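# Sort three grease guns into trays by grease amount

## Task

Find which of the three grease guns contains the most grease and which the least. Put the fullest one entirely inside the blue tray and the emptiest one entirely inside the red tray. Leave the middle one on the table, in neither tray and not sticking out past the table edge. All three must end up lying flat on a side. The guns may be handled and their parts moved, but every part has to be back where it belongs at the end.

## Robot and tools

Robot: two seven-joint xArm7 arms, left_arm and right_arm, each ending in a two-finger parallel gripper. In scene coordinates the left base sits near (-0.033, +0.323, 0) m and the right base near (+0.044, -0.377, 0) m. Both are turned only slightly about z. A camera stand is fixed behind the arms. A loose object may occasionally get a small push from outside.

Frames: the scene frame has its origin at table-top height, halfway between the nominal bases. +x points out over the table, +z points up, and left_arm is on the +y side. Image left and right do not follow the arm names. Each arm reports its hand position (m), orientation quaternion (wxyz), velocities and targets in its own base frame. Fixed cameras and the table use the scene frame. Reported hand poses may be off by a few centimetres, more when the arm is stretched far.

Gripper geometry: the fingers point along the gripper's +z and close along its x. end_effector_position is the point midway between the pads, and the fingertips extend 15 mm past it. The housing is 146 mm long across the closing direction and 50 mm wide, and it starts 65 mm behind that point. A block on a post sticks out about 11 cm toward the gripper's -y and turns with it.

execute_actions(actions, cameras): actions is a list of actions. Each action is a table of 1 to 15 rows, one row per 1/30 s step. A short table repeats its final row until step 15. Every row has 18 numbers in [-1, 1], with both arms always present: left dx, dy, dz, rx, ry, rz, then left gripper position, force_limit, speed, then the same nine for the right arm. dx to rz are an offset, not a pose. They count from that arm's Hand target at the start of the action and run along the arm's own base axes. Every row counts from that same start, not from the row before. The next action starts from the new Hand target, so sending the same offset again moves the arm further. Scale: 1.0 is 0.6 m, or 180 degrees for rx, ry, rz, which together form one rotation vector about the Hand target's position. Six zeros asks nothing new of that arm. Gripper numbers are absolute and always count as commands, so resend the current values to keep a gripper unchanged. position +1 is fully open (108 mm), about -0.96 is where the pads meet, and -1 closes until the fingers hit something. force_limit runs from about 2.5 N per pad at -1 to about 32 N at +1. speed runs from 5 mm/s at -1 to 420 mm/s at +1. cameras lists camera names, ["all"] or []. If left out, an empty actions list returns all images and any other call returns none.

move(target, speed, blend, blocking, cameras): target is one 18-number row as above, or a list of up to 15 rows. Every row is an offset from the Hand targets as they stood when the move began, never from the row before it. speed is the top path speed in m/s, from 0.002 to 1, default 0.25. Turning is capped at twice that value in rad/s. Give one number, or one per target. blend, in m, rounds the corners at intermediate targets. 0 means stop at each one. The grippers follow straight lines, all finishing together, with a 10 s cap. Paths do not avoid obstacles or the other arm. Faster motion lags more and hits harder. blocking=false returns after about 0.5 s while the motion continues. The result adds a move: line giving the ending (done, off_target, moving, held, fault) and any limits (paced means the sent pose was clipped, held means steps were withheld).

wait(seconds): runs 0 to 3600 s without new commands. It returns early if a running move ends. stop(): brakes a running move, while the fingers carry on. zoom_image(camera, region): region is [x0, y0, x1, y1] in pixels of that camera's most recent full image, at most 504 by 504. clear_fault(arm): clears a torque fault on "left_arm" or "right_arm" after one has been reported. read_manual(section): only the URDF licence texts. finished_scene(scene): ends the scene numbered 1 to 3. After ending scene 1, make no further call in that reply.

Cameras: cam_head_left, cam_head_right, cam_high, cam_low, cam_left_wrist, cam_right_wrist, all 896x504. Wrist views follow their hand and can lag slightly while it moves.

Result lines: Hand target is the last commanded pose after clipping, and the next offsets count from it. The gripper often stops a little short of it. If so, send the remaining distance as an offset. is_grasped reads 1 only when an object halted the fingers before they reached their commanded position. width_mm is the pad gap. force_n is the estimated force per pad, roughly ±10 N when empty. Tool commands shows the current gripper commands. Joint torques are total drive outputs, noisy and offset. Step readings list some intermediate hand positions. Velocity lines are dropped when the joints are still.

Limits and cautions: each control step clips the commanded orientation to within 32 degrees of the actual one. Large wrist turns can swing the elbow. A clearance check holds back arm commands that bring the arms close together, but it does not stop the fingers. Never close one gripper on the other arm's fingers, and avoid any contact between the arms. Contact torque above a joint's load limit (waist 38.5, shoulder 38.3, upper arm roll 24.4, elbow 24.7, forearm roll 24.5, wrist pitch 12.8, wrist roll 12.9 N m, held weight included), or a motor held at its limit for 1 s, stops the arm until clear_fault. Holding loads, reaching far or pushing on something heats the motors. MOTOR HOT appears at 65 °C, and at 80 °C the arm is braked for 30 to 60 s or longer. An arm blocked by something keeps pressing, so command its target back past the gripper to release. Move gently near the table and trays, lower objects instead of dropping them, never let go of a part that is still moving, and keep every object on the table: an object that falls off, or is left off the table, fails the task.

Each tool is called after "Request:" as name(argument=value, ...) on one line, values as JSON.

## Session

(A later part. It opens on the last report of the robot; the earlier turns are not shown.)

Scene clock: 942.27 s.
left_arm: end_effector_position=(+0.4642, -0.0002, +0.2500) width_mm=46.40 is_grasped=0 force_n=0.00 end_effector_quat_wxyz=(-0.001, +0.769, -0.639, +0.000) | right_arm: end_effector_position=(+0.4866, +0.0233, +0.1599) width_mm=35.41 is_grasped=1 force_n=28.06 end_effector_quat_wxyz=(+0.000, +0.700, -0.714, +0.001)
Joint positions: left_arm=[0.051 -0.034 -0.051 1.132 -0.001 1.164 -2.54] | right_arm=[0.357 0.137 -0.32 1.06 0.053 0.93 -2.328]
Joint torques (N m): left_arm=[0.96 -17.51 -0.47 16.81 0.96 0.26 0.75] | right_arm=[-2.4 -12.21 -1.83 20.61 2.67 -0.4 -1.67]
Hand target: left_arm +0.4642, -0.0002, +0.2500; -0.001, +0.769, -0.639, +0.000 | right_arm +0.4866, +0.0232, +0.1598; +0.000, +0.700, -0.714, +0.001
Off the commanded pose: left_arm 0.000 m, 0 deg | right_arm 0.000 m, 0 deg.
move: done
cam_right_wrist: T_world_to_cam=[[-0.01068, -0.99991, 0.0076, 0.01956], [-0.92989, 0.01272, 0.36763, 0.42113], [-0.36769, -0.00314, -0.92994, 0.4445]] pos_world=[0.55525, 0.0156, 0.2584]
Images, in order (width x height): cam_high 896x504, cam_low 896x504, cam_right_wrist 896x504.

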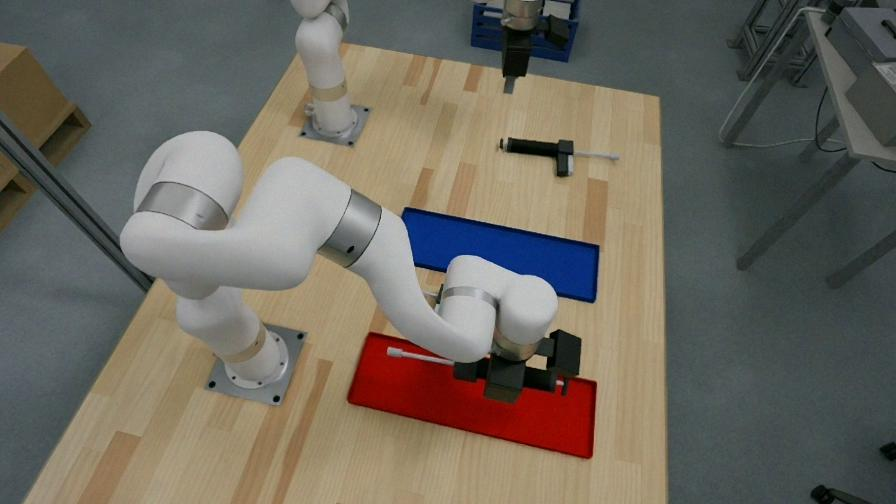

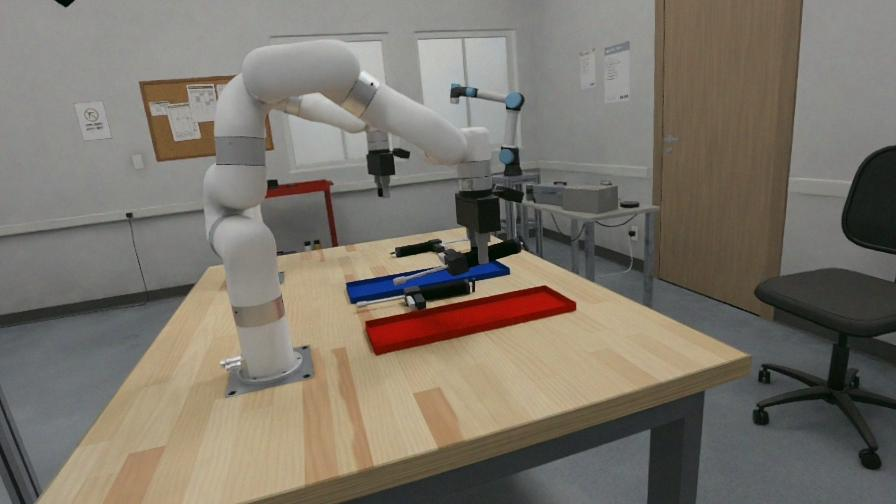

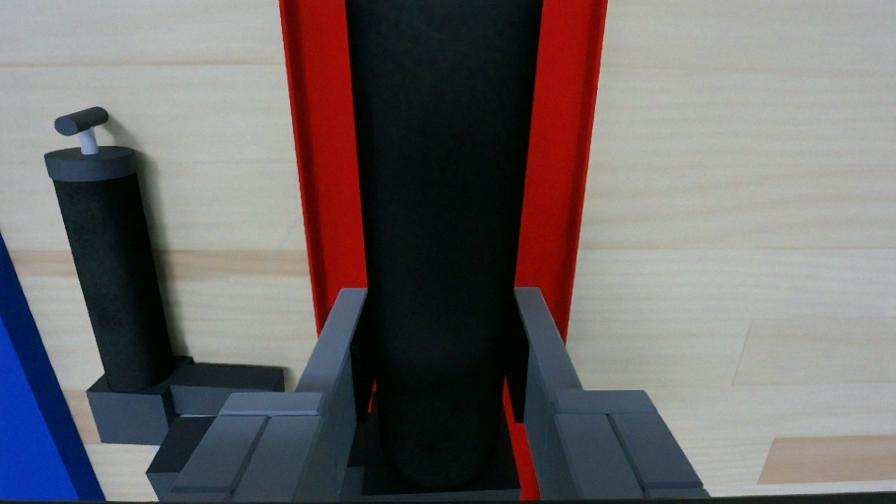

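Request:
move(target=[[0,0,0,0,0,0,-0.12,-1,-0.6,0.02,-0.0417,-0.1,0,0,0,-1,0.8,-0.85],[0,0,0,0,0,0,-0.12,-1,-0.6,0.02,-0.0417,-0.2067,0,0,0,-1,0.8,-0.85]], speed=[0.15,0.03], cameras=["cam_right_wrist","cam_low"])

Request:
zoom_image(camera="cam_low", region=[340, 220, 600, 370])

Scene clock: 958.93 s.
left_arm: end_effector_position=(+0.4642, -0.0002, +0.2500) width_mm=46.40 is_grasped=0 force_n=0.00 end_effector_quat_wxyz=(-0.001, +0.769, -0.639, +0.000) | right_arm: end_effector_position=(+0.4986, -0.0018, +0.0358) width_mm=35.41 is_grasped=1 force_n=26.69 end_effector_quat_wxyz=(+0.000, +0.700, -0.714, +0.001)
Joint positions: left_arm=[0.051 -0.034 -0.051 1.132 -0.001 1.164 -2.54] | right_arm=[0.284 0.41 -0.29 1.015 0.193 0.629 -2.477]
Joint torques (N m): left_arm=[1.04 -17.22 -0.49 16.89 0.97 0.24 0.62] | right_arm=[-5.35 -12.92 -0.21 8.08 3.1 -3.27 -1.74]
Hand target: left_arm +0.4642, -0.0002, +0.2500; -0.001, +0.769, -0.639, +0.000 | right_arm +0.4986, -0.0018, +0.0358; +0.000, +0.700, -0.714, +0.001
Off the commanded pose: left_arm 0.000 m, 0 deg | right_arm 0.000 m, 0 deg.
move: done
cam_right_wrist: T_world_to_cam=[[-0.01077, -0.99991, 0.00763, -0.00452], [-0.92989, 0.01282, 0.36762, 0.47829], [-0.36769, -0.00314, -0.92994, 0.33356]] pos_world=[0.56735, -0.00961, 0.1344]
Images, in order (width x height): cam_low 896x504, cam_right_wrist 896x504.

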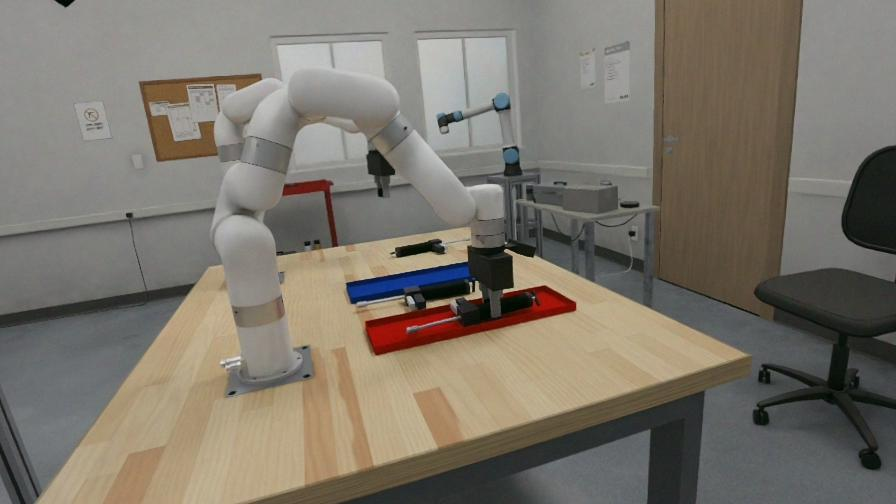

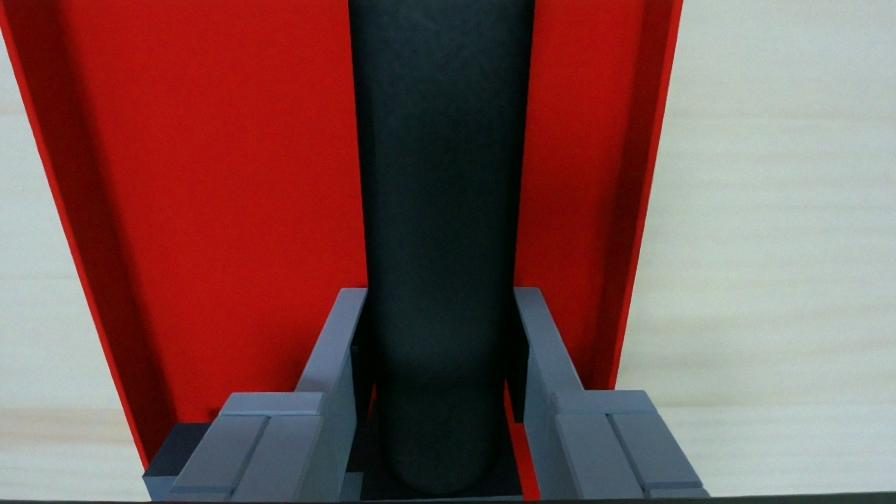

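Scaled by 1.938 from the camera's image (finer frame: 1280x720).

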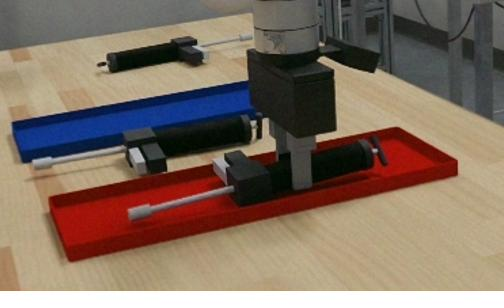

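Request:
move(target=[[0,0,0,0,0,0,-0.12,-1,-0.6,0,0,0,0,0,0,-0.12,-1,-0.6],[0,0,0,0,0,0,-0.12,-1,-0.6,0,0,0.22,0,0,0,-0.12,-1,-0.6]], speed=0.15, cameras=["cam_right_wrist","cam_low"])

Request:
zoom_image(camera="cam_low", region=[340, 220, 600, 370])

Scene clock: 970.77 s.
left_arm: end_effector_position=(+0.4642, -0.0002, +0.2500) width_mm=46.40 is_grasped=0 force_n=0.00 end_effector_quat_wxyz=(-0.001, +0.769, -0.639, +0.000) | right_arm: end_effector_position=(+0.4986, -0.0018, +0.1678) width_mm=46.40 is_grasped=0 force_n=0.00 end_effector_quat_wxyz=(+0.000, +0.700, -0.714, +0.001)
Joint positions: left_arm=[0.051 -0.034 -0.051 1.132 -0.001 1.164 -2.54] | right_arm=[0.321 0.165 -0.339 1.117 0.065 0.962 -2.388]
Joint torques (N m): left_arm=[1.21 -17.39 -0.4 16.99 0.97 0.16 0.76] | right_arm=[5.76 -27.19 -3.01 18.58 -2.52 -0.21 1.78]
Hand target: left_arm +0.4642, -0.0002, +0.2500; -0.001, +0.769, -0.639, +0.000 | right_arm +0.4986, -0.0018, +0.1678; +0.000, +0.700, -0.714, +0.001
Off the commanded pose: left_arm 0.000 m, 0 deg | right_arm 0.000 m, 0 deg.
move: done
cam_right_wrist: T_world_to_cam=[[-0.01086, -0.99991, 0.00767, -0.00548], [-0.92985, 0.01292, 0.36771, 0.42966], [-0.36778, -0.00314, -0.92991, 0.45622]] pos_world=[0.56725, -0.00961, 0.2663]
Images, in order (width x height): cam_low 896x504, cam_right_wrist 896x504.

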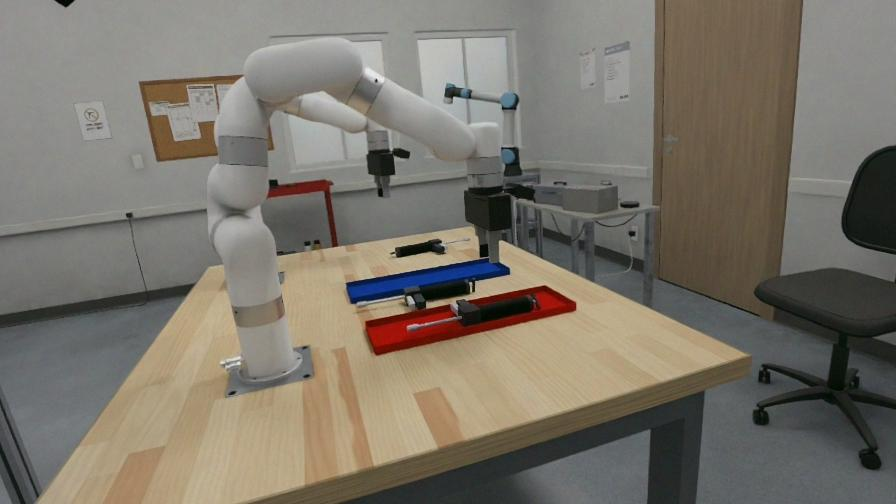

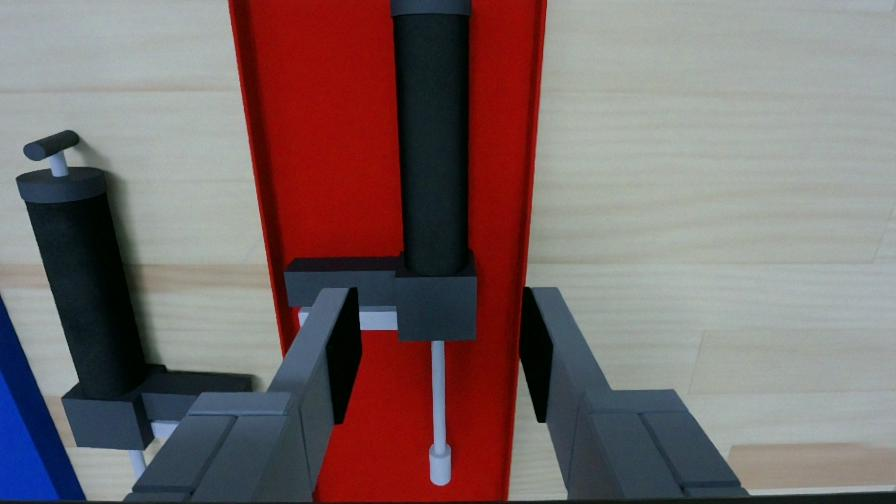

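Scaled by 1.938 from the camera's image (finer frame: 1280x720).

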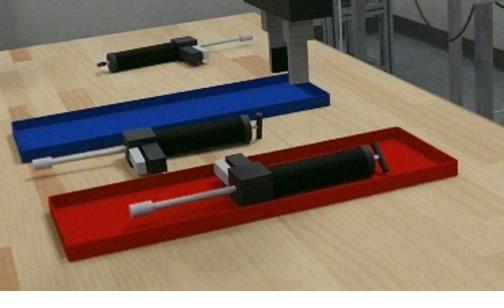

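Request:
move(target=[0.02,0.033,-0.15,0,0,-0.0267,0.1,-1,-0.6,0,0,0,0,0,0,-0.12,-1,-0.6], speed=0.2, cameras=["cam_left_wrist"])

Scene clock: 980.67 s.
left_arm: end_effector_position=(+0.4762, +0.0196, +0.1601) width_mm=58.50 is_grasped=0 force_n=0.00 end_effector_quat_wxyz=(-0.001, +0.742, -0.671, +0.001) | right_arm: end_effector_position=(+0.4986, -0.0018, +0.1678) width_mm=46.40 is_grasped=0 force_n=0.00 end_effector_quat_wxyz=(+0.000, +0.700, -0.714, +0.001)
Joint positions: left_arm=[0.072 0.097 -0.031 1.018 0.004 0.919 -2.419] | right_arm=[0.321 0.165 -0.339 1.117 0.065 0.962 -2.388]
Joint torques (N m): left_arm=[4.73 -17.39 1.18 10.02 -1.15 -3.19 0.89] | right_arm=[5.73 -27.41 -2.92 18.71 -2.74 -0.68 1.54]
Hand target: left_arm +0.4762, +0.0196, +0.1600; -0.001, +0.742, -0.671, +0.000 | right_arm +0.4986, -0.0018, +0.1678; +0.000, +0.700, -0.714, +0.001
Off the commanded pose: left_arm 0.000 m, 0 deg | right_arm 0.000 m, 0 deg.
move: done
cam_left_wrist: T_world_to_cam=[[0.09599, -0.99512, -0.02273, -0.02308], [-0.91749, -0.09732, 0.38567, 0.40382], [-0.386, -0.01616, -0.92236, 0.44962]] pos_world=[0.54627, 0.0236, 0.25845]

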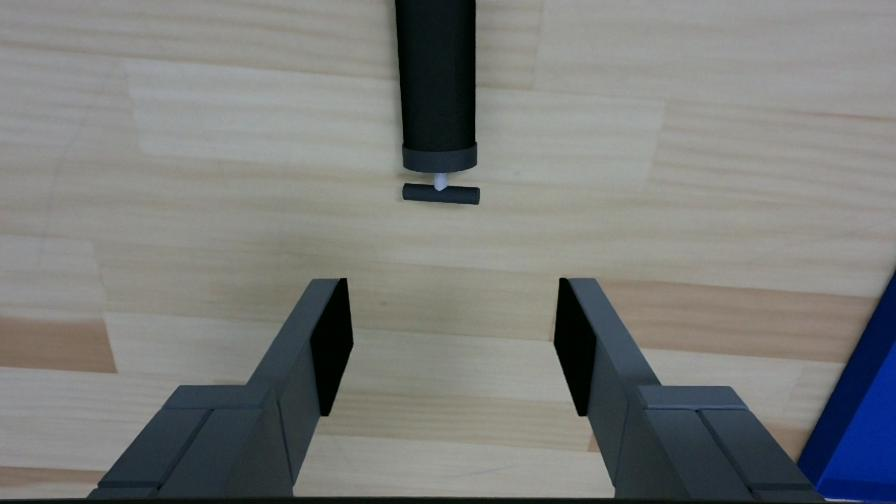

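Request:
move(target=[[0.0005,0.0113,-0.15,0,0,0,-0.05,-1,-0.6,0,0,0,0,0,0,-0.12,-1,-0.6],[0.0005,0.0113,-0.2183,0,0,0,-0.05,-1,-0.6,0,0,0,0,0,0,-0.12,-1,-0.6]], speed=[0.2,0.05], cameras=["cam_left_wrist"])

Scene clock: 1013.03 s.
left_arm: end_effector_position=(+0.4764, +0.0264, +0.0290) width_mm=50.25 is_grasped=0 force_n=0.00 end_effector_quat_wxyz=(-0.001, +0.742, -0.671, +0.000) | right_arm: end_effector_position=(+0.4986, -0.0018, +0.1678) width_mm=46.40 is_grasped=0 force_n=0.00 end_effector_quat_wxyz=(+0.000, +0.700, -0.714, +0.001)
Joint positions: left_arm=[0.078 0.354 -0.022 0.924 0.015 0.568 -2.412] | right_arm=[0.321 0.165 -0.339 1.117 0.065 0.962 -2.388]
Joint torques (N m): left_arm=[-3.95 -20.19 1.22 9.99 2.51 -3.08 -0.66] | right_arm=[5.6 -27.25 -3.04 18.62 -2.48 -1.08 1.39]
Hand target: left_arm +0.4765, +0.0264, +0.0290; -0.001, +0.742, -0.671, +0.000 | right_arm +0.4986, -0.0018, +0.1678; +0.000, +0.700, -0.714, +0.001
Off the commanded pose: left_arm 0.000 m, 0 deg | right_arm 0.000 m, 0 deg.
move: done
cam_left_wrist: T_world_to_cam=[[0.09598, -0.99512, -0.02275, -0.0194], [-0.91742, -0.09731, 0.38584, 0.45512], [-0.38617, -0.01616, -0.92229, 0.32906]] pos_world=[0.54647, 0.0303, 0.12745]

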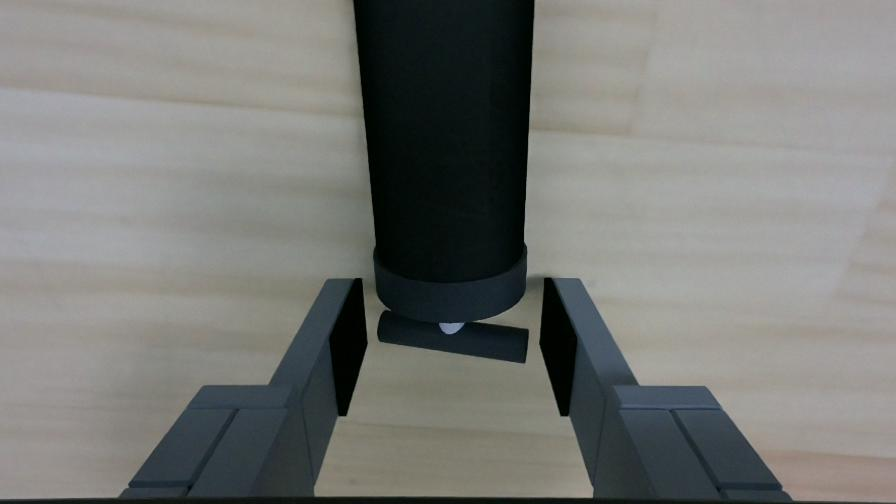

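Request:
execute_actions(actions=[[[0,0,0,0,0,0,-1,0,-0.9,0,0,0,0,0,0,-0.12,-1,-0.6]],[[0,0,0,0,0,0,-1,0,-0.9,0,0,0,0,0,0,-0.12,-1,-0.6]],[[0,0,0,0,0,0,-1,0,-0.9,0,0,0,0,0,0,-0.12,-1,-0.6]],[[0,0,0,0,0,0,-1,0,-0.9,0,0,0,0,0,0,-0.12,-1,-0.6]]], cameras=["cam_left_wrist"])

Scene clock: 1022.30 s.
left_arm: end_effector_position=(+0.4765, +0.0264, +0.0290) width_mm=39.01 is_grasped=1 force_n=19.82 end_effector_quat_wxyz=(-0.001, +0.742, -0.671, +0.000) | right_arm: end_effector_position=(+0.4986, -0.0018, +0.1678) width_mm=46.40 is_grasped=0 force_n=0.00 end_effector_quat_wxyz=(+0.000, +0.700, -0.714, +0.001)
Joint positions: left_arm=[0.078 0.354 -0.022 0.924 0.015 0.568 -2.412] | right_arm=[0.321 0.165 -0.339 1.117 0.065 0.962 -2.388]
Joint torques (N m): left_arm=[-4.05 -20.23 -0.05 13.27 0.93 -2.77 0.03] | right_arm=[5.73 -27.24 -2.84 18.64 -2.48 -1.53 1.14]
Hand target: left_arm +0.4765, +0.0264, +0.0290; -0.001, +0.742, -0.671, +0.000 | right_arm +0.4986, -0.0018, +0.1678; +0.000, +0.700, -0.714, +0.001
Off the commanded pose: left_arm 0.000 m, 0 deg | right_arm 0.000 m, 0 deg.
Step readings (end_effector_position of left_arm | right_arm):
0: (+0.4765, +0.0264, +0.0290) | (+0.4986, -0.0018, +0.1678)
1: (+0.4765, +0.0264, +0.0290) | (+0.4986, -0.0018, +0.1678)
2: (+0.4765, +0.0264, +0.0290) | (+0.4986, -0.0018, +0.1678)
4: (+0.4765, +0.0264, +0.0290) | (+0.4986, -0.0018, +0.1678)
8: (+0.4765, +0.0264, +0.0290) | (+0.4986, -0.0018, +0.1678)
15: (+0.4765, +0.0264, +0.0290) | (+0.4986, -0.0018, +0.1678)
16: (+0.4765, +0.0264, +0.0290) | (+0.4986, -0.0018, +0.1678)
17: (+0.4765, +0.0264, +0.0290) | (+0.4986, -0.0018, +0.1678)
19: (+0.4765, +0.0264, +0.0290) | (+0.4986, -0.0018, +0.1678)
23: (+0.4765, +0.0264, +0.0290) | (+0.4986, -0.0018, +0.1678)
30: (+0.4765, +0.0264, +0.0290) | (+0.4986, -0.0018, +0.1678)
31: (+0.4765, +0.0264, +0.0290) | (+0.4986, -0.0018, +0.1678)
32: (+0.4765, +0.0264, +0.0290) | (+0.4986, -0.0018, +0.1678)
34: (+0.4765, +0.0264, +0.0290) | (+0.4986, -0.0018, +0.1678)
38: (+0.4765, +0.0264, +0.0290) | (+0.4986, -0.0018, +0.1678)
45: (+0.4765, +0.0264, +0.0290) | (+0.4986, -0.0018, +0.1678)
46: (+0.4765, +0.0264, +0.0290) | (+0.4986, -0.0018, +0.1678)
47: (+0.4765, +0.0264, +0.0290) | (+0.4986, -0.0018, +0.1678)
49: (+0.4765, +0.0264, +0.0290) | (+0.4986, -0.0018, +0.1678)
53: (+0.4765, +0.0264, +0.0290) | (+0.4986, -0.0018, +0.1678)
60: (+0.4765, +0.0264, +0.0290) | (+0.4986, -0.0018, +0.1678)
cam_left_wrist: T_world_to_cam=[[0.09599, -0.99512, -0.02274, -0.01931], [-0.91746, -0.09731, 0.38576, 0.45525], [-0.38609, -0.01616, -0.92232, 0.32906]] pos_world=[0.54657, 0.0304, 0.12745]

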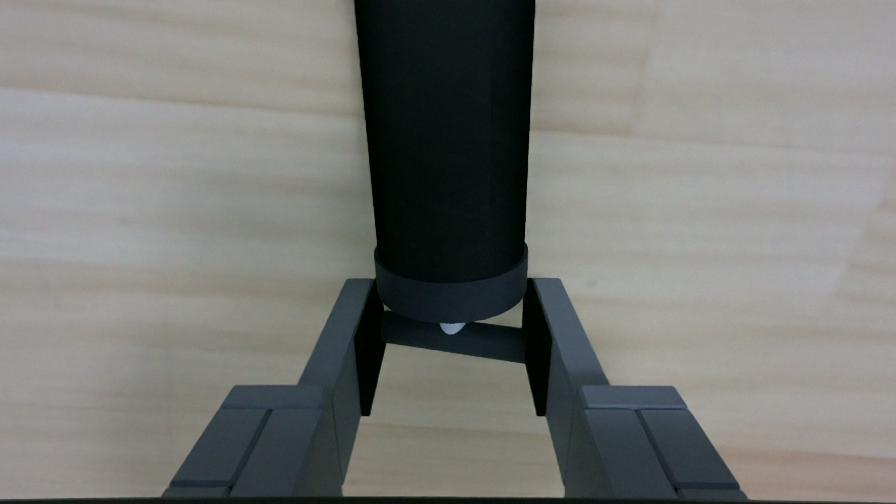

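Request:
move(target=[[0,0,0,0,0,0,-0.05,-1,-0.6,0,0,0,0,0,0,-0.12,-1,-0.6],[-0.0085,0,0.004,0.07,0,0,-0.05,-1,-0.6,0,0,0,0,0,0,-0.12,-1,-0.6],[-0.0085,0,0.004,0.07,0,0,-1,0,-0.9,0,0,0,0,0,0,-0.12,-1,-0.6]], speed=0.05, cameras=["cam_left_wrist"])

Scene clock: 1035.63 s.
left_arm: end_effector_position=(+0.4714, +0.0264, +0.0315) width_mm=8.30 is_grasped=0 force_n=21.50 end_effector_quat_wxyz=(-0.082, +0.737, -0.667, -0.073) | right_arm: end_effector_position=(+0.4986, -0.0018, +0.1678) width_mm=46.40 is_grasped=0 force_n=0.00 end_effector_quat_wxyz=(+0.000, +0.700, -0.714, +0.001)
Joint positions: left_arm=[-0.124 0.347 0.115 0.914 0.327 0.595 -2.746] | right_arm=[0.321 0.165 -0.339 1.117 0.065 0.962 -2.388]
Joint torques (N m): left_arm=[-2.86 -20.63 1.38 9.94 -0.6 -0.42 0.25] | right_arm=[5.55 -26.62 -2.83 18.58 -2.47 -2.11 0.64]
Hand target: left_arm +0.4714, +0.0264, +0.0314; -0.082, +0.737, -0.667, -0.073 | right_arm +0.4986, -0.0018, +0.1678; +0.000, +0.700, -0.714, +0.001
Off the commanded pose: left_arm 0.000 m, 0 deg | right_arm 0.000 m, 0 deg.
move: done
cam_left_wrist: T_world_to_cam=[[0.09601, -0.96619, -0.23927, -0.01274], [-0.91746, -0.17913, 0.35522, 0.45279], [-0.38607, 0.18542, -0.90364, 0.32334]] pos_world=[0.54147, 0.00884, 0.1283]

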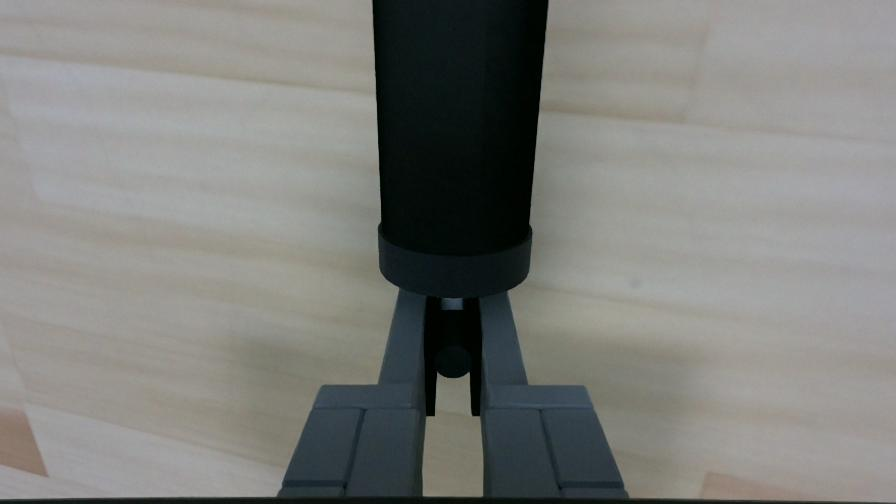

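Request:
move(target=[-0.166,-0.0167,0,0,0,0,-1,0,-0.9,0,0,0,0,0,0,-0.12,-1,-0.6], speed=0.05, cameras=["cam_left_wrist","cam_low","cam_high"])

Request:
zoom_image(camera="cam_low", region=[340, 220, 600, 370])

Request:
zoom_image(camera="cam_high", region=[440, 120, 640, 220])

Scene clock: 1048.47 s.
left_arm: end_effector_position=(+0.3718, +0.0163, +0.0314) width_mm=8.30 is_grasped=1 force_n=21.50 end_effector_quat_wxyz=(-0.082, +0.737, -0.667, -0.073) | right_arm: end_effector_position=(+0.4986, -0.0018, +0.1678) width_mm=46.40 is_grasped=0 force_n=0.00 end_effector_quat_wxyz=(+0.000, +0.700, -0.714, +0.001)
Joint positions: left_arm=[-0.163 0.101 0.138 0.556 0.44 0.502 -2.874] | right_arm=[0.321 0.165 -0.339 1.117 0.065 0.962 -2.388]
Joint torques (N m): left_arm=[-5.39 -34.37 1.97 6.7 2.68 -2.66 -1.27] | right_arm=[5.67 -26.87 -2.79 18.73 -2.53 -2.48 0.28]
Hand target: left_arm +0.3718, +0.0163, +0.0314; -0.082, +0.737, -0.667, -0.073 | right_arm +0.4986, -0.0018, +0.1678; +0.000, +0.700, -0.714, +0.001
Off the commanded pose: left_arm 0.000 m, 0 deg | right_arm 0.000 m, 0 deg.
move: done
cam_left_wrist: T_world_to_cam=[[0.09601, -0.96619, -0.23927, -0.01294], [-0.91746, -0.17913, 0.35522, 0.3596], [-0.38607, 0.18542, -0.90364, 0.28676]] pos_world=[0.44187, -0.00126, 0.1283]
Images, in order (width x height): cam_high 896x504, cam_low 896x504, cam_left_wrist 896x504.

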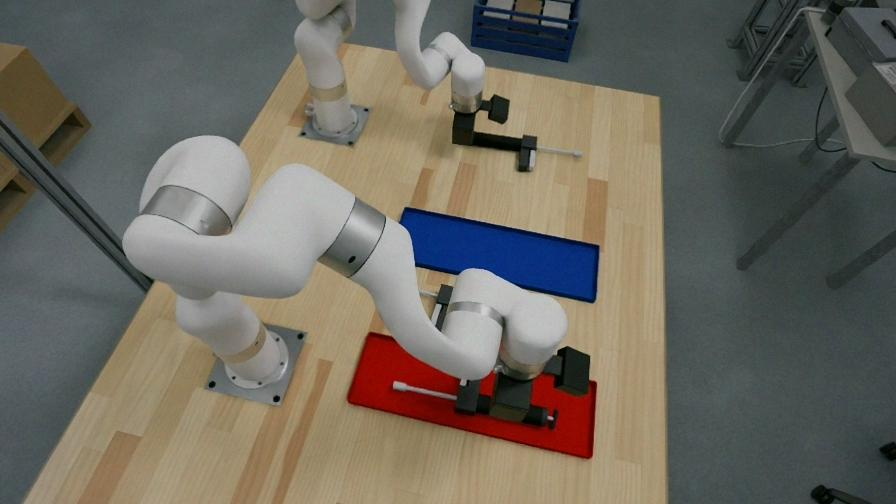

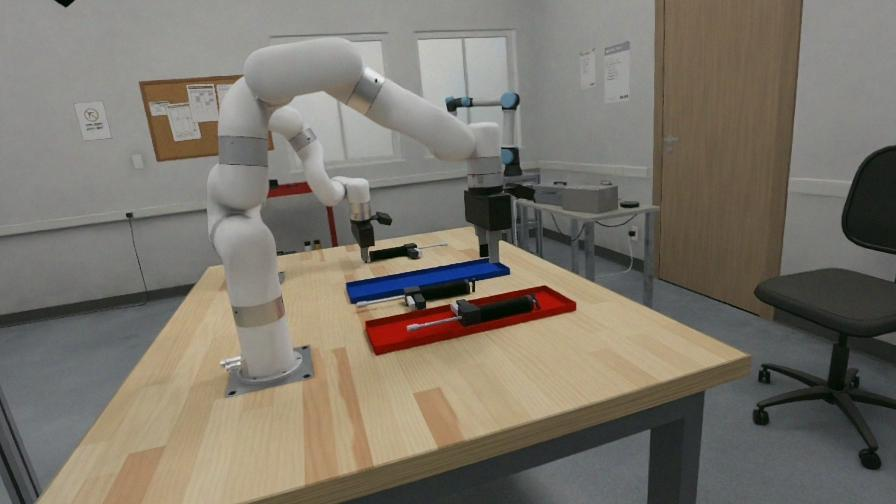

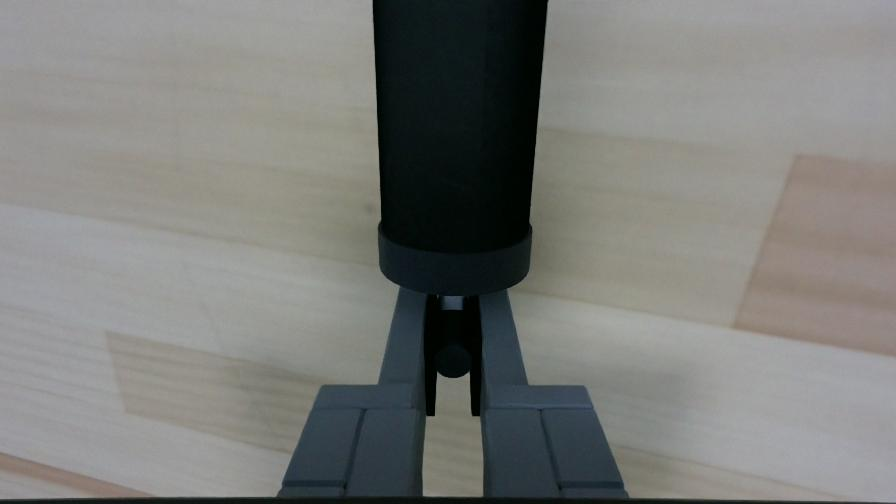

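Scaled by 1.938 from the camera's image (finer frame: 1280x720).

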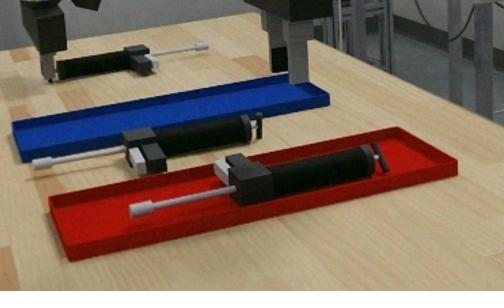

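Scaled by 2.520 from the camera's image (finer frame: 1280x720).

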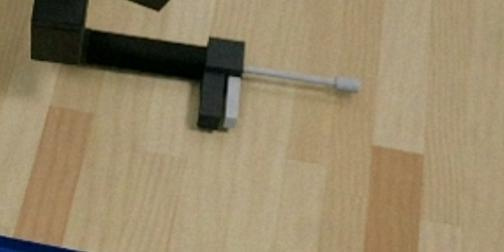

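Request:
move(target=[[0,0,0,0,0,0,-0.05,-1,-0.6,0,0,0,0,0,0,-0.12,-1,-0.6],[0,0,0.12,0,0,0,-0.12,-1,-0.6,-0.148,0.356,-0.067,0,0,-0.013,-0.12,-1,-0.6],[0.214,0.0112,0.15,-0.07,0,0,-0.12,-1,-0.6,-0.148,0.356,-0.067,0,0,-0.013,-0.12,-1,-0.6]], speed=0.2, cameras=["cam_left_wrist","cam_right_wrist"])

Scene clock: 1088.47 s.
left_arm: end_effector_position=(+0.5002, +0.0230, +0.1214) width_mm=46.40 is_grasped=0 force_n=0.00 end_effector_quat_wxyz=(-0.001, +0.742, -0.671, +0.001) | right_arm: end_effector_position=(+0.4098, +0.2118, +0.1276) width_mm=46.40 is_grasped=0 force_n=0.00 end_effector_quat_wxyz=(+0.000, +0.686, -0.728, +0.001)
Joint positions: left_arm=[-0.108 0.232 0.161 1.069 -0.049 0.839 -2.375] | right_arm=[0.603 0.104 -0.127 0.921 0.016 0.819 -1.831]
Joint torques (N m): left_arm=[5.1 -19.48 -0.42 15.37 -2.24 0.24 0.87] | right_arm=[3.17 -10.09 1.5 17.89 -2.07 -3.48 1.4]
Hand target: left_arm +0.5002, +0.0231, +0.1214; -0.001, +0.742, -0.671, +0.000 | right_arm +0.4098, +0.2118, +0.1276; +0.000, +0.686, -0.728, +0.001
Off the commanded pose: left_arm 0.000 m, 0 deg | right_arm 0.000 m, 0 deg.
move: done
cam_left_wrist: T_world_to_cam=[[0.09603, -0.99512, -0.02265, -0.0229], [-0.91745, -0.09731, 0.38576, 0.44092], [-0.38609, -0.01626, -0.92232, 0.42334]] pos_world=[0.57017, 0.027, 0.21985]
cam_right_wrist: T_world_to_cam=[[-0.05163, -0.99864, 0.0076, 0.22393], [-0.92856, 0.05081, 0.36768, 0.35056], [-0.36757, 0.01193, -0.92992, 0.38368]] pos_world=[0.47811, 0.20124, 0.2262]

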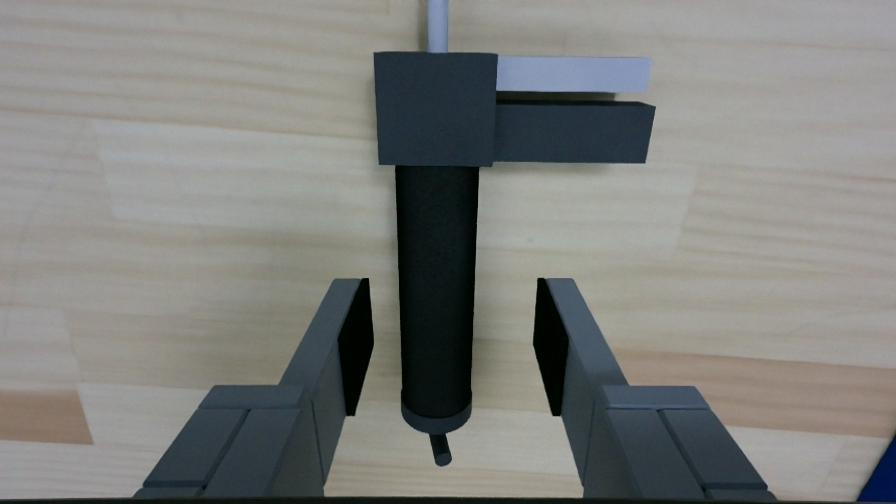

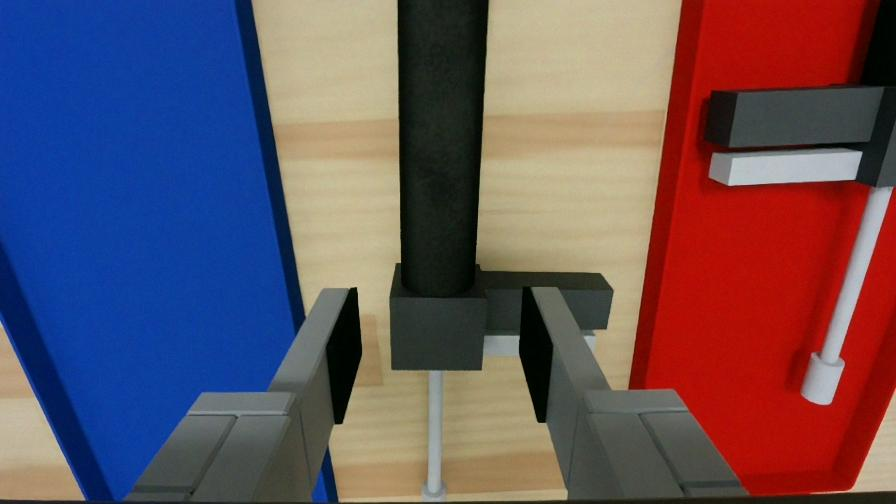

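Request:
move(target=[[0.02,0.01,-0.15,0,0,0,-1,0.8,-0.85,-0.0133,0,-0.16,0,0,0,-1,0.8,-0.85],[0.02,0.01,0.0,0,0,0,-1,0.8,-0.85,-0.0133,0,0.0,0,0,0,-1,0.8,-0.85]], speed=[0.08,0.1], cameras=["cam_left_wrist","cam_right_wrist","cam_low"])

Scene clock: 1111.50 s.
left_arm: end_effector_position=(+0.5215, +0.0271, +0.0751) width_mm=0.00 is_grasped=0 force_n=36.34 end_effector_quat_wxyz=(-0.017, +0.741, -0.670, +0.022) | right_arm: end_effector_position=(+0.4126, +0.2186, +0.0713) width_mm=0.00 is_grasped=0 force_n=40.11 end_effector_quat_wxyz=(-0.027, +0.686, -0.728, +0.005)
Joint positions: left_arm=[-0.088 0.349 0.147 1.065 -0.093 0.666 -2.337] | right_arm=[0.601 0.206 -0.115 0.844 0.051 0.586 -1.849]
Joint torques (N m): left_arm=[0.16 -40.72 0.53 9.38 0.24 -1.49 -0.04] | right_arm=[0.31 -24.59 -0.36 9.68 0.29 -1.96 0]
Hand target: left_arm +0.5215, +0.0271, +0.0751; -0.017, +0.741, -0.670, +0.022 (not the last commanded pose) | right_arm +0.4126, +0.2186, +0.0713; -0.027, +0.686, -0.728, +0.005 (not the last commanded pose)
Tool commands: left_gripper/position=-1.0 left_gripper/force_limit=+0.8 left_gripper/speed=-0.85 right_gripper/position=-1.0 right_gripper/force_limit=+0.8 right_gripper/speed=-0.85
Off the commanded pose: left_arm 0.047 m, 3 deg | right_arm 0.058 m, 3 deg.
TORQUE FAULT: the external load on joint 2 (shoulder) of the left arm reached its load limit, and that arm stopped. TORQUE FAULT: the external load on joint 2 (shoulder) of the right arm reached its load limit, and that arm stopped. On each arm, the contact can be on any part of the arm beyond the joint that stopped it, not only on its tool. A torque fault puts only its own arm into a fault stop. Those arms' remaining commands of this call were not run. The hold on each of those joints was moved back by the arms themselves, up to 3 degrees, as the stops began. Those arms are still stopped at the end of this call. While their stops run, those arms, their grippers or tools too, take no new command.
CLEAR FAULT: each arm stays stopped (state 4) until you call clear_fault with its name: clear_fault(arm="left_arm"), clear_fault(arm="right_arm").
End effector pose when the fault began: left_arm: position (+0.5107, +0.0279, +0.0489), quat_wxyz (-0.002, +0.742, -0.671, +0.002) | right_arm: position (+0.4036, +0.2123, +0.0480), quat_wxyz (-0.002, +0.686, -0.728, +0.001)
Joint positions when the fault began: left_arm=[-0.089 0.399 0.147 1.065 -0.093 0.667 -2.337] | right_arm=[0.601 0.256 -0.115 0.843 0.051 0.587 -1.849]
move: fault (left_arm, right_arm); path passed 0 of 2 targets
cam_left_wrist: T_world_to_cam=[[0.09698, -0.9952, -0.01278, -0.02325], [-0.93715, -0.09563, 0.33557, 0.49284], [-0.33518, -0.02057, -0.94193, 0.36388]] pos_world=[0.58609, 0.03148, 0.17707]
cam_right_wrist: T_world_to_cam=[[-0.0507, -0.99838, -0.02569, 0.23319], [-0.94442, 0.03956, 0.32634, 0.38552], [-0.3248, 0.04081, -0.9449, 0.30923]] pos_world=[0.47635, 0.20494, 0.17237]
Images, in order (width x height): cam_low 896x504, cam_left_wrist 896x504, cam_right_wrist 896x504.

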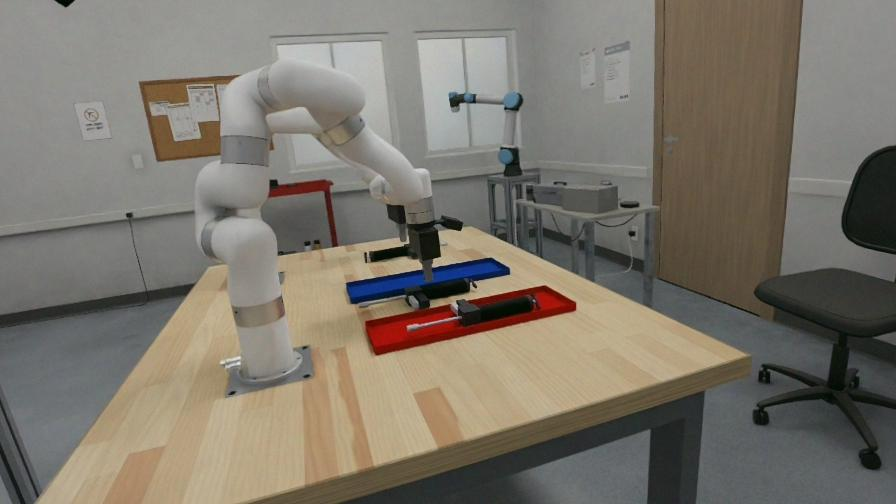

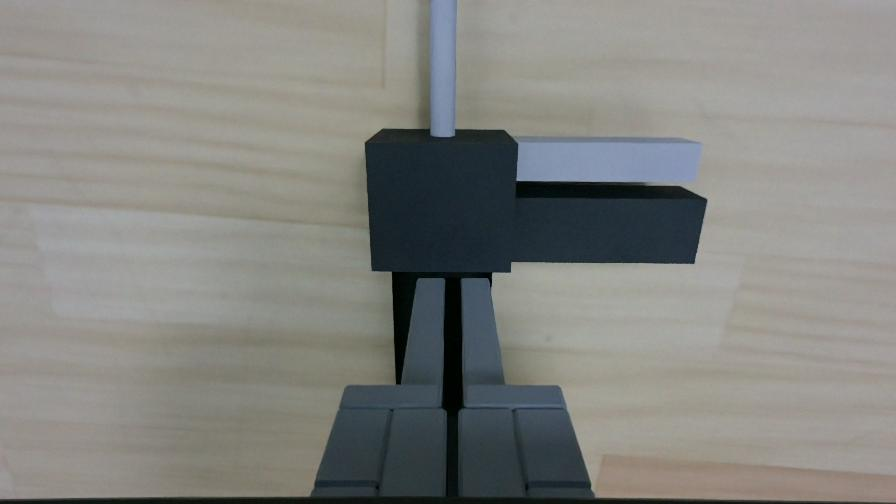

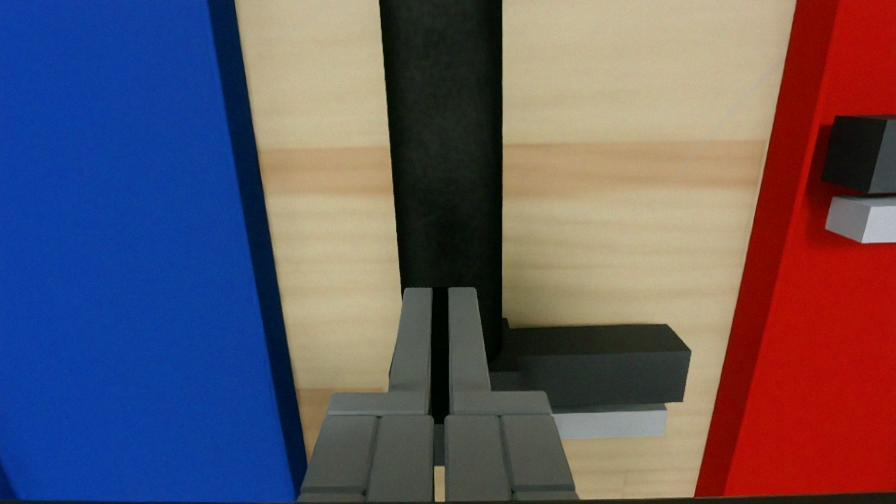

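Request:
clear_fault(arm="left_arm")

Request:
clear_fault(arm="right_arm")

Request:
move(target=[[0,0,0.06,0,0,0,-1,0.8,-0.85,0,0,0.06,0,0,0,-1,0.8,-0.85],[0,0,0.06,0,0,0,-0.12,-1,-0.6,0,0,0.06,0,0,0,-0.12,-1,-0.6]], speed=0.1, cameras=["cam_left_wrist","cam_right_wrist"])

Scene clock: 1116.47 s.
left_arm: end_effector_position=(+0.5215, +0.0271, +0.0751) width_mm=0.00 is_grasped=0 force_n=36.34 end_effector_quat_wxyz=(-0.017, +0.741, -0.670, +0.022) | right_arm: end_effector_position=(+0.4126, +0.2186, +0.0713) width_mm=0.00 is_grasped=0 force_n=40.11 end_effector_quat_wxyz=(-0.027, +0.686, -0.728, +0.005)
Joint positions: left_arm=[-0.088 0.349 0.147 1.065 -0.093 0.666 -2.337] | right_arm=[0.601 0.206 -0.115 0.844 0.051 0.586 -1.849]
Joint torques (N m): left_arm=[-0.56 -40.35 0.53 9.4 0.4 -1.44 -0.27] | right_arm=[0.29 -24.53 -0.54 9.53 0.28 -1.9 0.1]
Hand target: left_arm +0.5215, +0.0271, +0.0751; -0.017, +0.741, -0.670, +0.022 (not the last commanded pose) | right_arm +0.4126, +0.2186, +0.0713; -0.027, +0.686, -0.728, +0.005 (not the last commanded pose)
Tool commands: left_gripper/position=-1.0 left_gripper/force_limit=+0.8 left_gripper/speed=-0.85 right_gripper/position=-1.0 right_gripper/force_limit=+0.8 right_gripper/speed=-0.85
Off the commanded pose: left_arm 0.047 m, 3 deg | right_arm 0.058 m, 3 deg.
TORQUE FAULT, CONTINUED: the right arm was still stopped when this call began, by the torque fault of joint 2 (shoulder) that an earlier result reported. The call counts as one of the actions that you can send in this scene. That arm is still stopped at the end of this call. While its stop runs, that arm, its gripper or tool too, takes no new command.
TORQUE FAULT, CONTINUED: the left arm's stop, for the torque fault of joint 2 (shoulder) that an earlier result reported, is over. The hold on joint 2 (shoulder) of that arm was moved back by the arm itself, up to 3 degrees, as the stop began. That arm's target is now where it stood when the stop ended, not its last command. That arm's gripper keeps its grip as last carried out, and that arm accepts commands again: back off and push less far.
CLEAR FAULT: your call cleared the left arm's torque fault. If a joint's load stays at its limit, that arm stops again at once.
CLEAR FAULT: the right arm stays stopped (state 4) until you call clear_fault(arm="right_arm").

Scene clock: 1116.50 s.
left_arm: end_effector_position=(+0.5215, +0.0271, +0.0751) width_mm=0.00 is_grasped=0 force_n=36.34 end_effector_quat_wxyz=(-0.017, +0.741, -0.670, +0.022) | right_arm: end_effector_position=(+0.4126, +0.2186, +0.0713) width_mm=0.00 is_grasped=0 force_n=40.11 end_effector_quat_wxyz=(-0.027, +0.686, -0.728, +0.005)
Joint positions: left_arm=[-0.088 0.349 0.147 1.065 -0.093 0.666 -2.337] | right_arm=[0.601 0.206 -0.115 0.844 0.051 0.586 -1.849]
Joint torques (N m): left_arm=[-0.04 -33.33 0.94 11.66 0.39 -1.3 -0.05] | right_arm=[0.35 -19.07 -0.3 12.43 0.25 -2.05 0.03]
Hand target: left_arm +0.5215, +0.0271, +0.0751; -0.017, +0.741, -0.670, +0.022 (not the last commanded pose) | right_arm +0.4126, +0.2186, +0.0713; -0.027, +0.686, -0.728, +0.005 (not the last commanded pose)
Tool commands: left_gripper/position=-1.0 left_gripper/force_limit=+0.8 left_gripper/speed=-0.85 right_gripper/position=-1.0 right_gripper/force_limit=+0.8 right_gripper/speed=-0.85
Off the commanded pose: left_arm 0.047 m, 3 deg | right_arm 0.058 m, 3 deg.
TORQUE FAULT, CONTINUED: the right arm's stop, for the torque fault of joint 2 (shoulder) that an earlier result reported, is over. The call counts as one of the actions that you can send in this scene. The hold on joint 2 (shoulder) of that arm was moved back by the arm itself, up to 3 degrees, as the stop began. That arm's target is now where it stood when the stop ended, not its last command. That arm's gripper keeps its grip as last carried out, and that arm accepts commands again: back off and push less far.
CLEAR FAULT: your call cleared the right arm's torque fault. If a joint's load stays at its limit, that arm stops again at once.

Scene clock: 1117.97 s.
left_arm: end_effector_position=(+0.5215, +0.0271, +0.1111) width_mm=46.40 is_grasped=0 force_n=0.00 end_effector_quat_wxyz=(-0.017, +0.741, -0.670, +0.022) | right_arm: end_effector_position=(+0.4126, +0.2186, +0.1073) width_mm=46.41 is_grasped=0 force_n=0.00 end_effector_quat_wxyz=(-0.027, +0.686, -0.728, +0.005)
Joint positions: left_arm=[-0.094 0.281 0.155 1.089 -0.073 0.756 -2.351] | right_arm=[0.605 0.127 -0.12 0.868 0.032 0.687 -1.835]
Joint torques (N m): left_arm=[-5.51 -44.4 2.84 15.36 2.68 0.22 -1.17] | right_arm=[3.33 -26.19 -2.24 17.22 -2.77 -0.33 1.72]
Hand target: left_arm +0.5215, +0.0271, +0.1111; -0.017, +0.741, -0.670, +0.022 | right_arm +0.4126, +0.2186, +0.1073; -0.027, +0.686, -0.728, +0.005
Off the commanded pose: left_arm 0.000 m, 0 deg | right_arm 0.000 m, 0 deg.
move: done
cam_left_wrist: T_world_to_cam=[[0.09698, -0.9952, -0.01278, -0.02279], [-0.93715, -0.09563, 0.33557, 0.48076], [-0.33518, -0.02057, -0.94193, 0.39779]] pos_world=[0.58609, 0.03148, 0.21307]
cam_right_wrist: T_world_to_cam=[[-0.0507, -0.99838, -0.02569, 0.23411], [-0.94442, 0.03956, 0.32634, 0.37377], [-0.3248, 0.04081, -0.9449, 0.34325]] pos_world=[0.47635, 0.20494, 0.20837]

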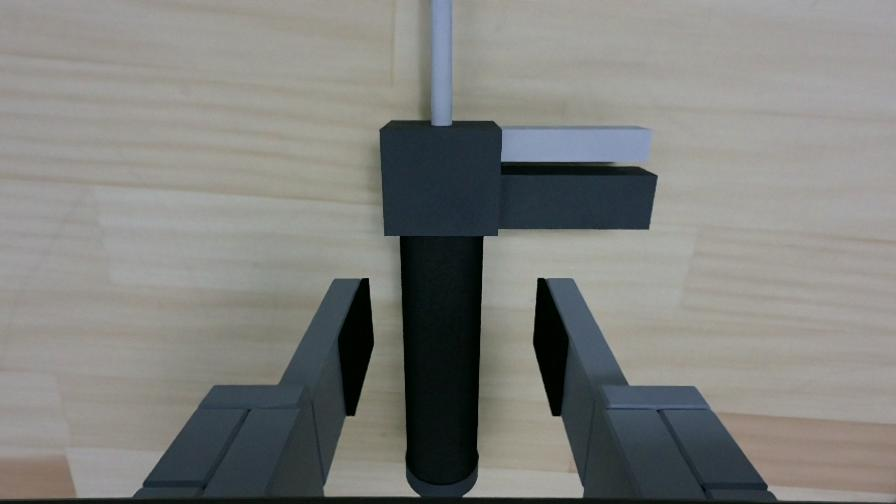

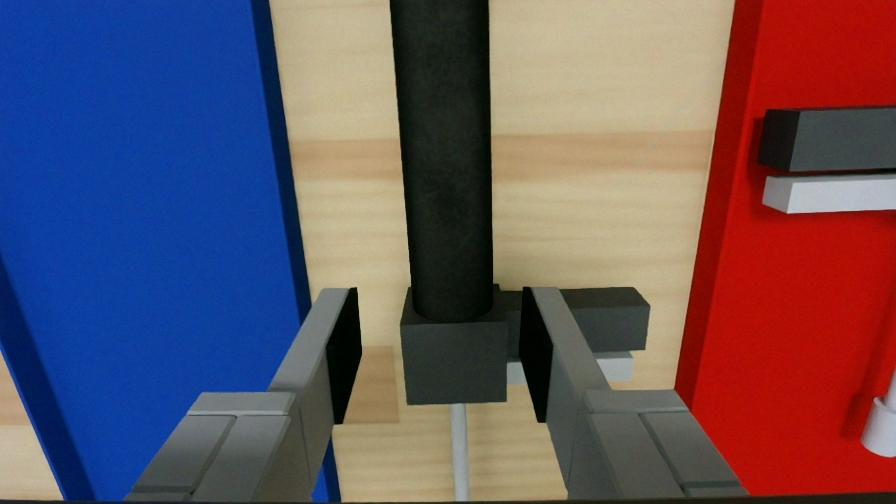

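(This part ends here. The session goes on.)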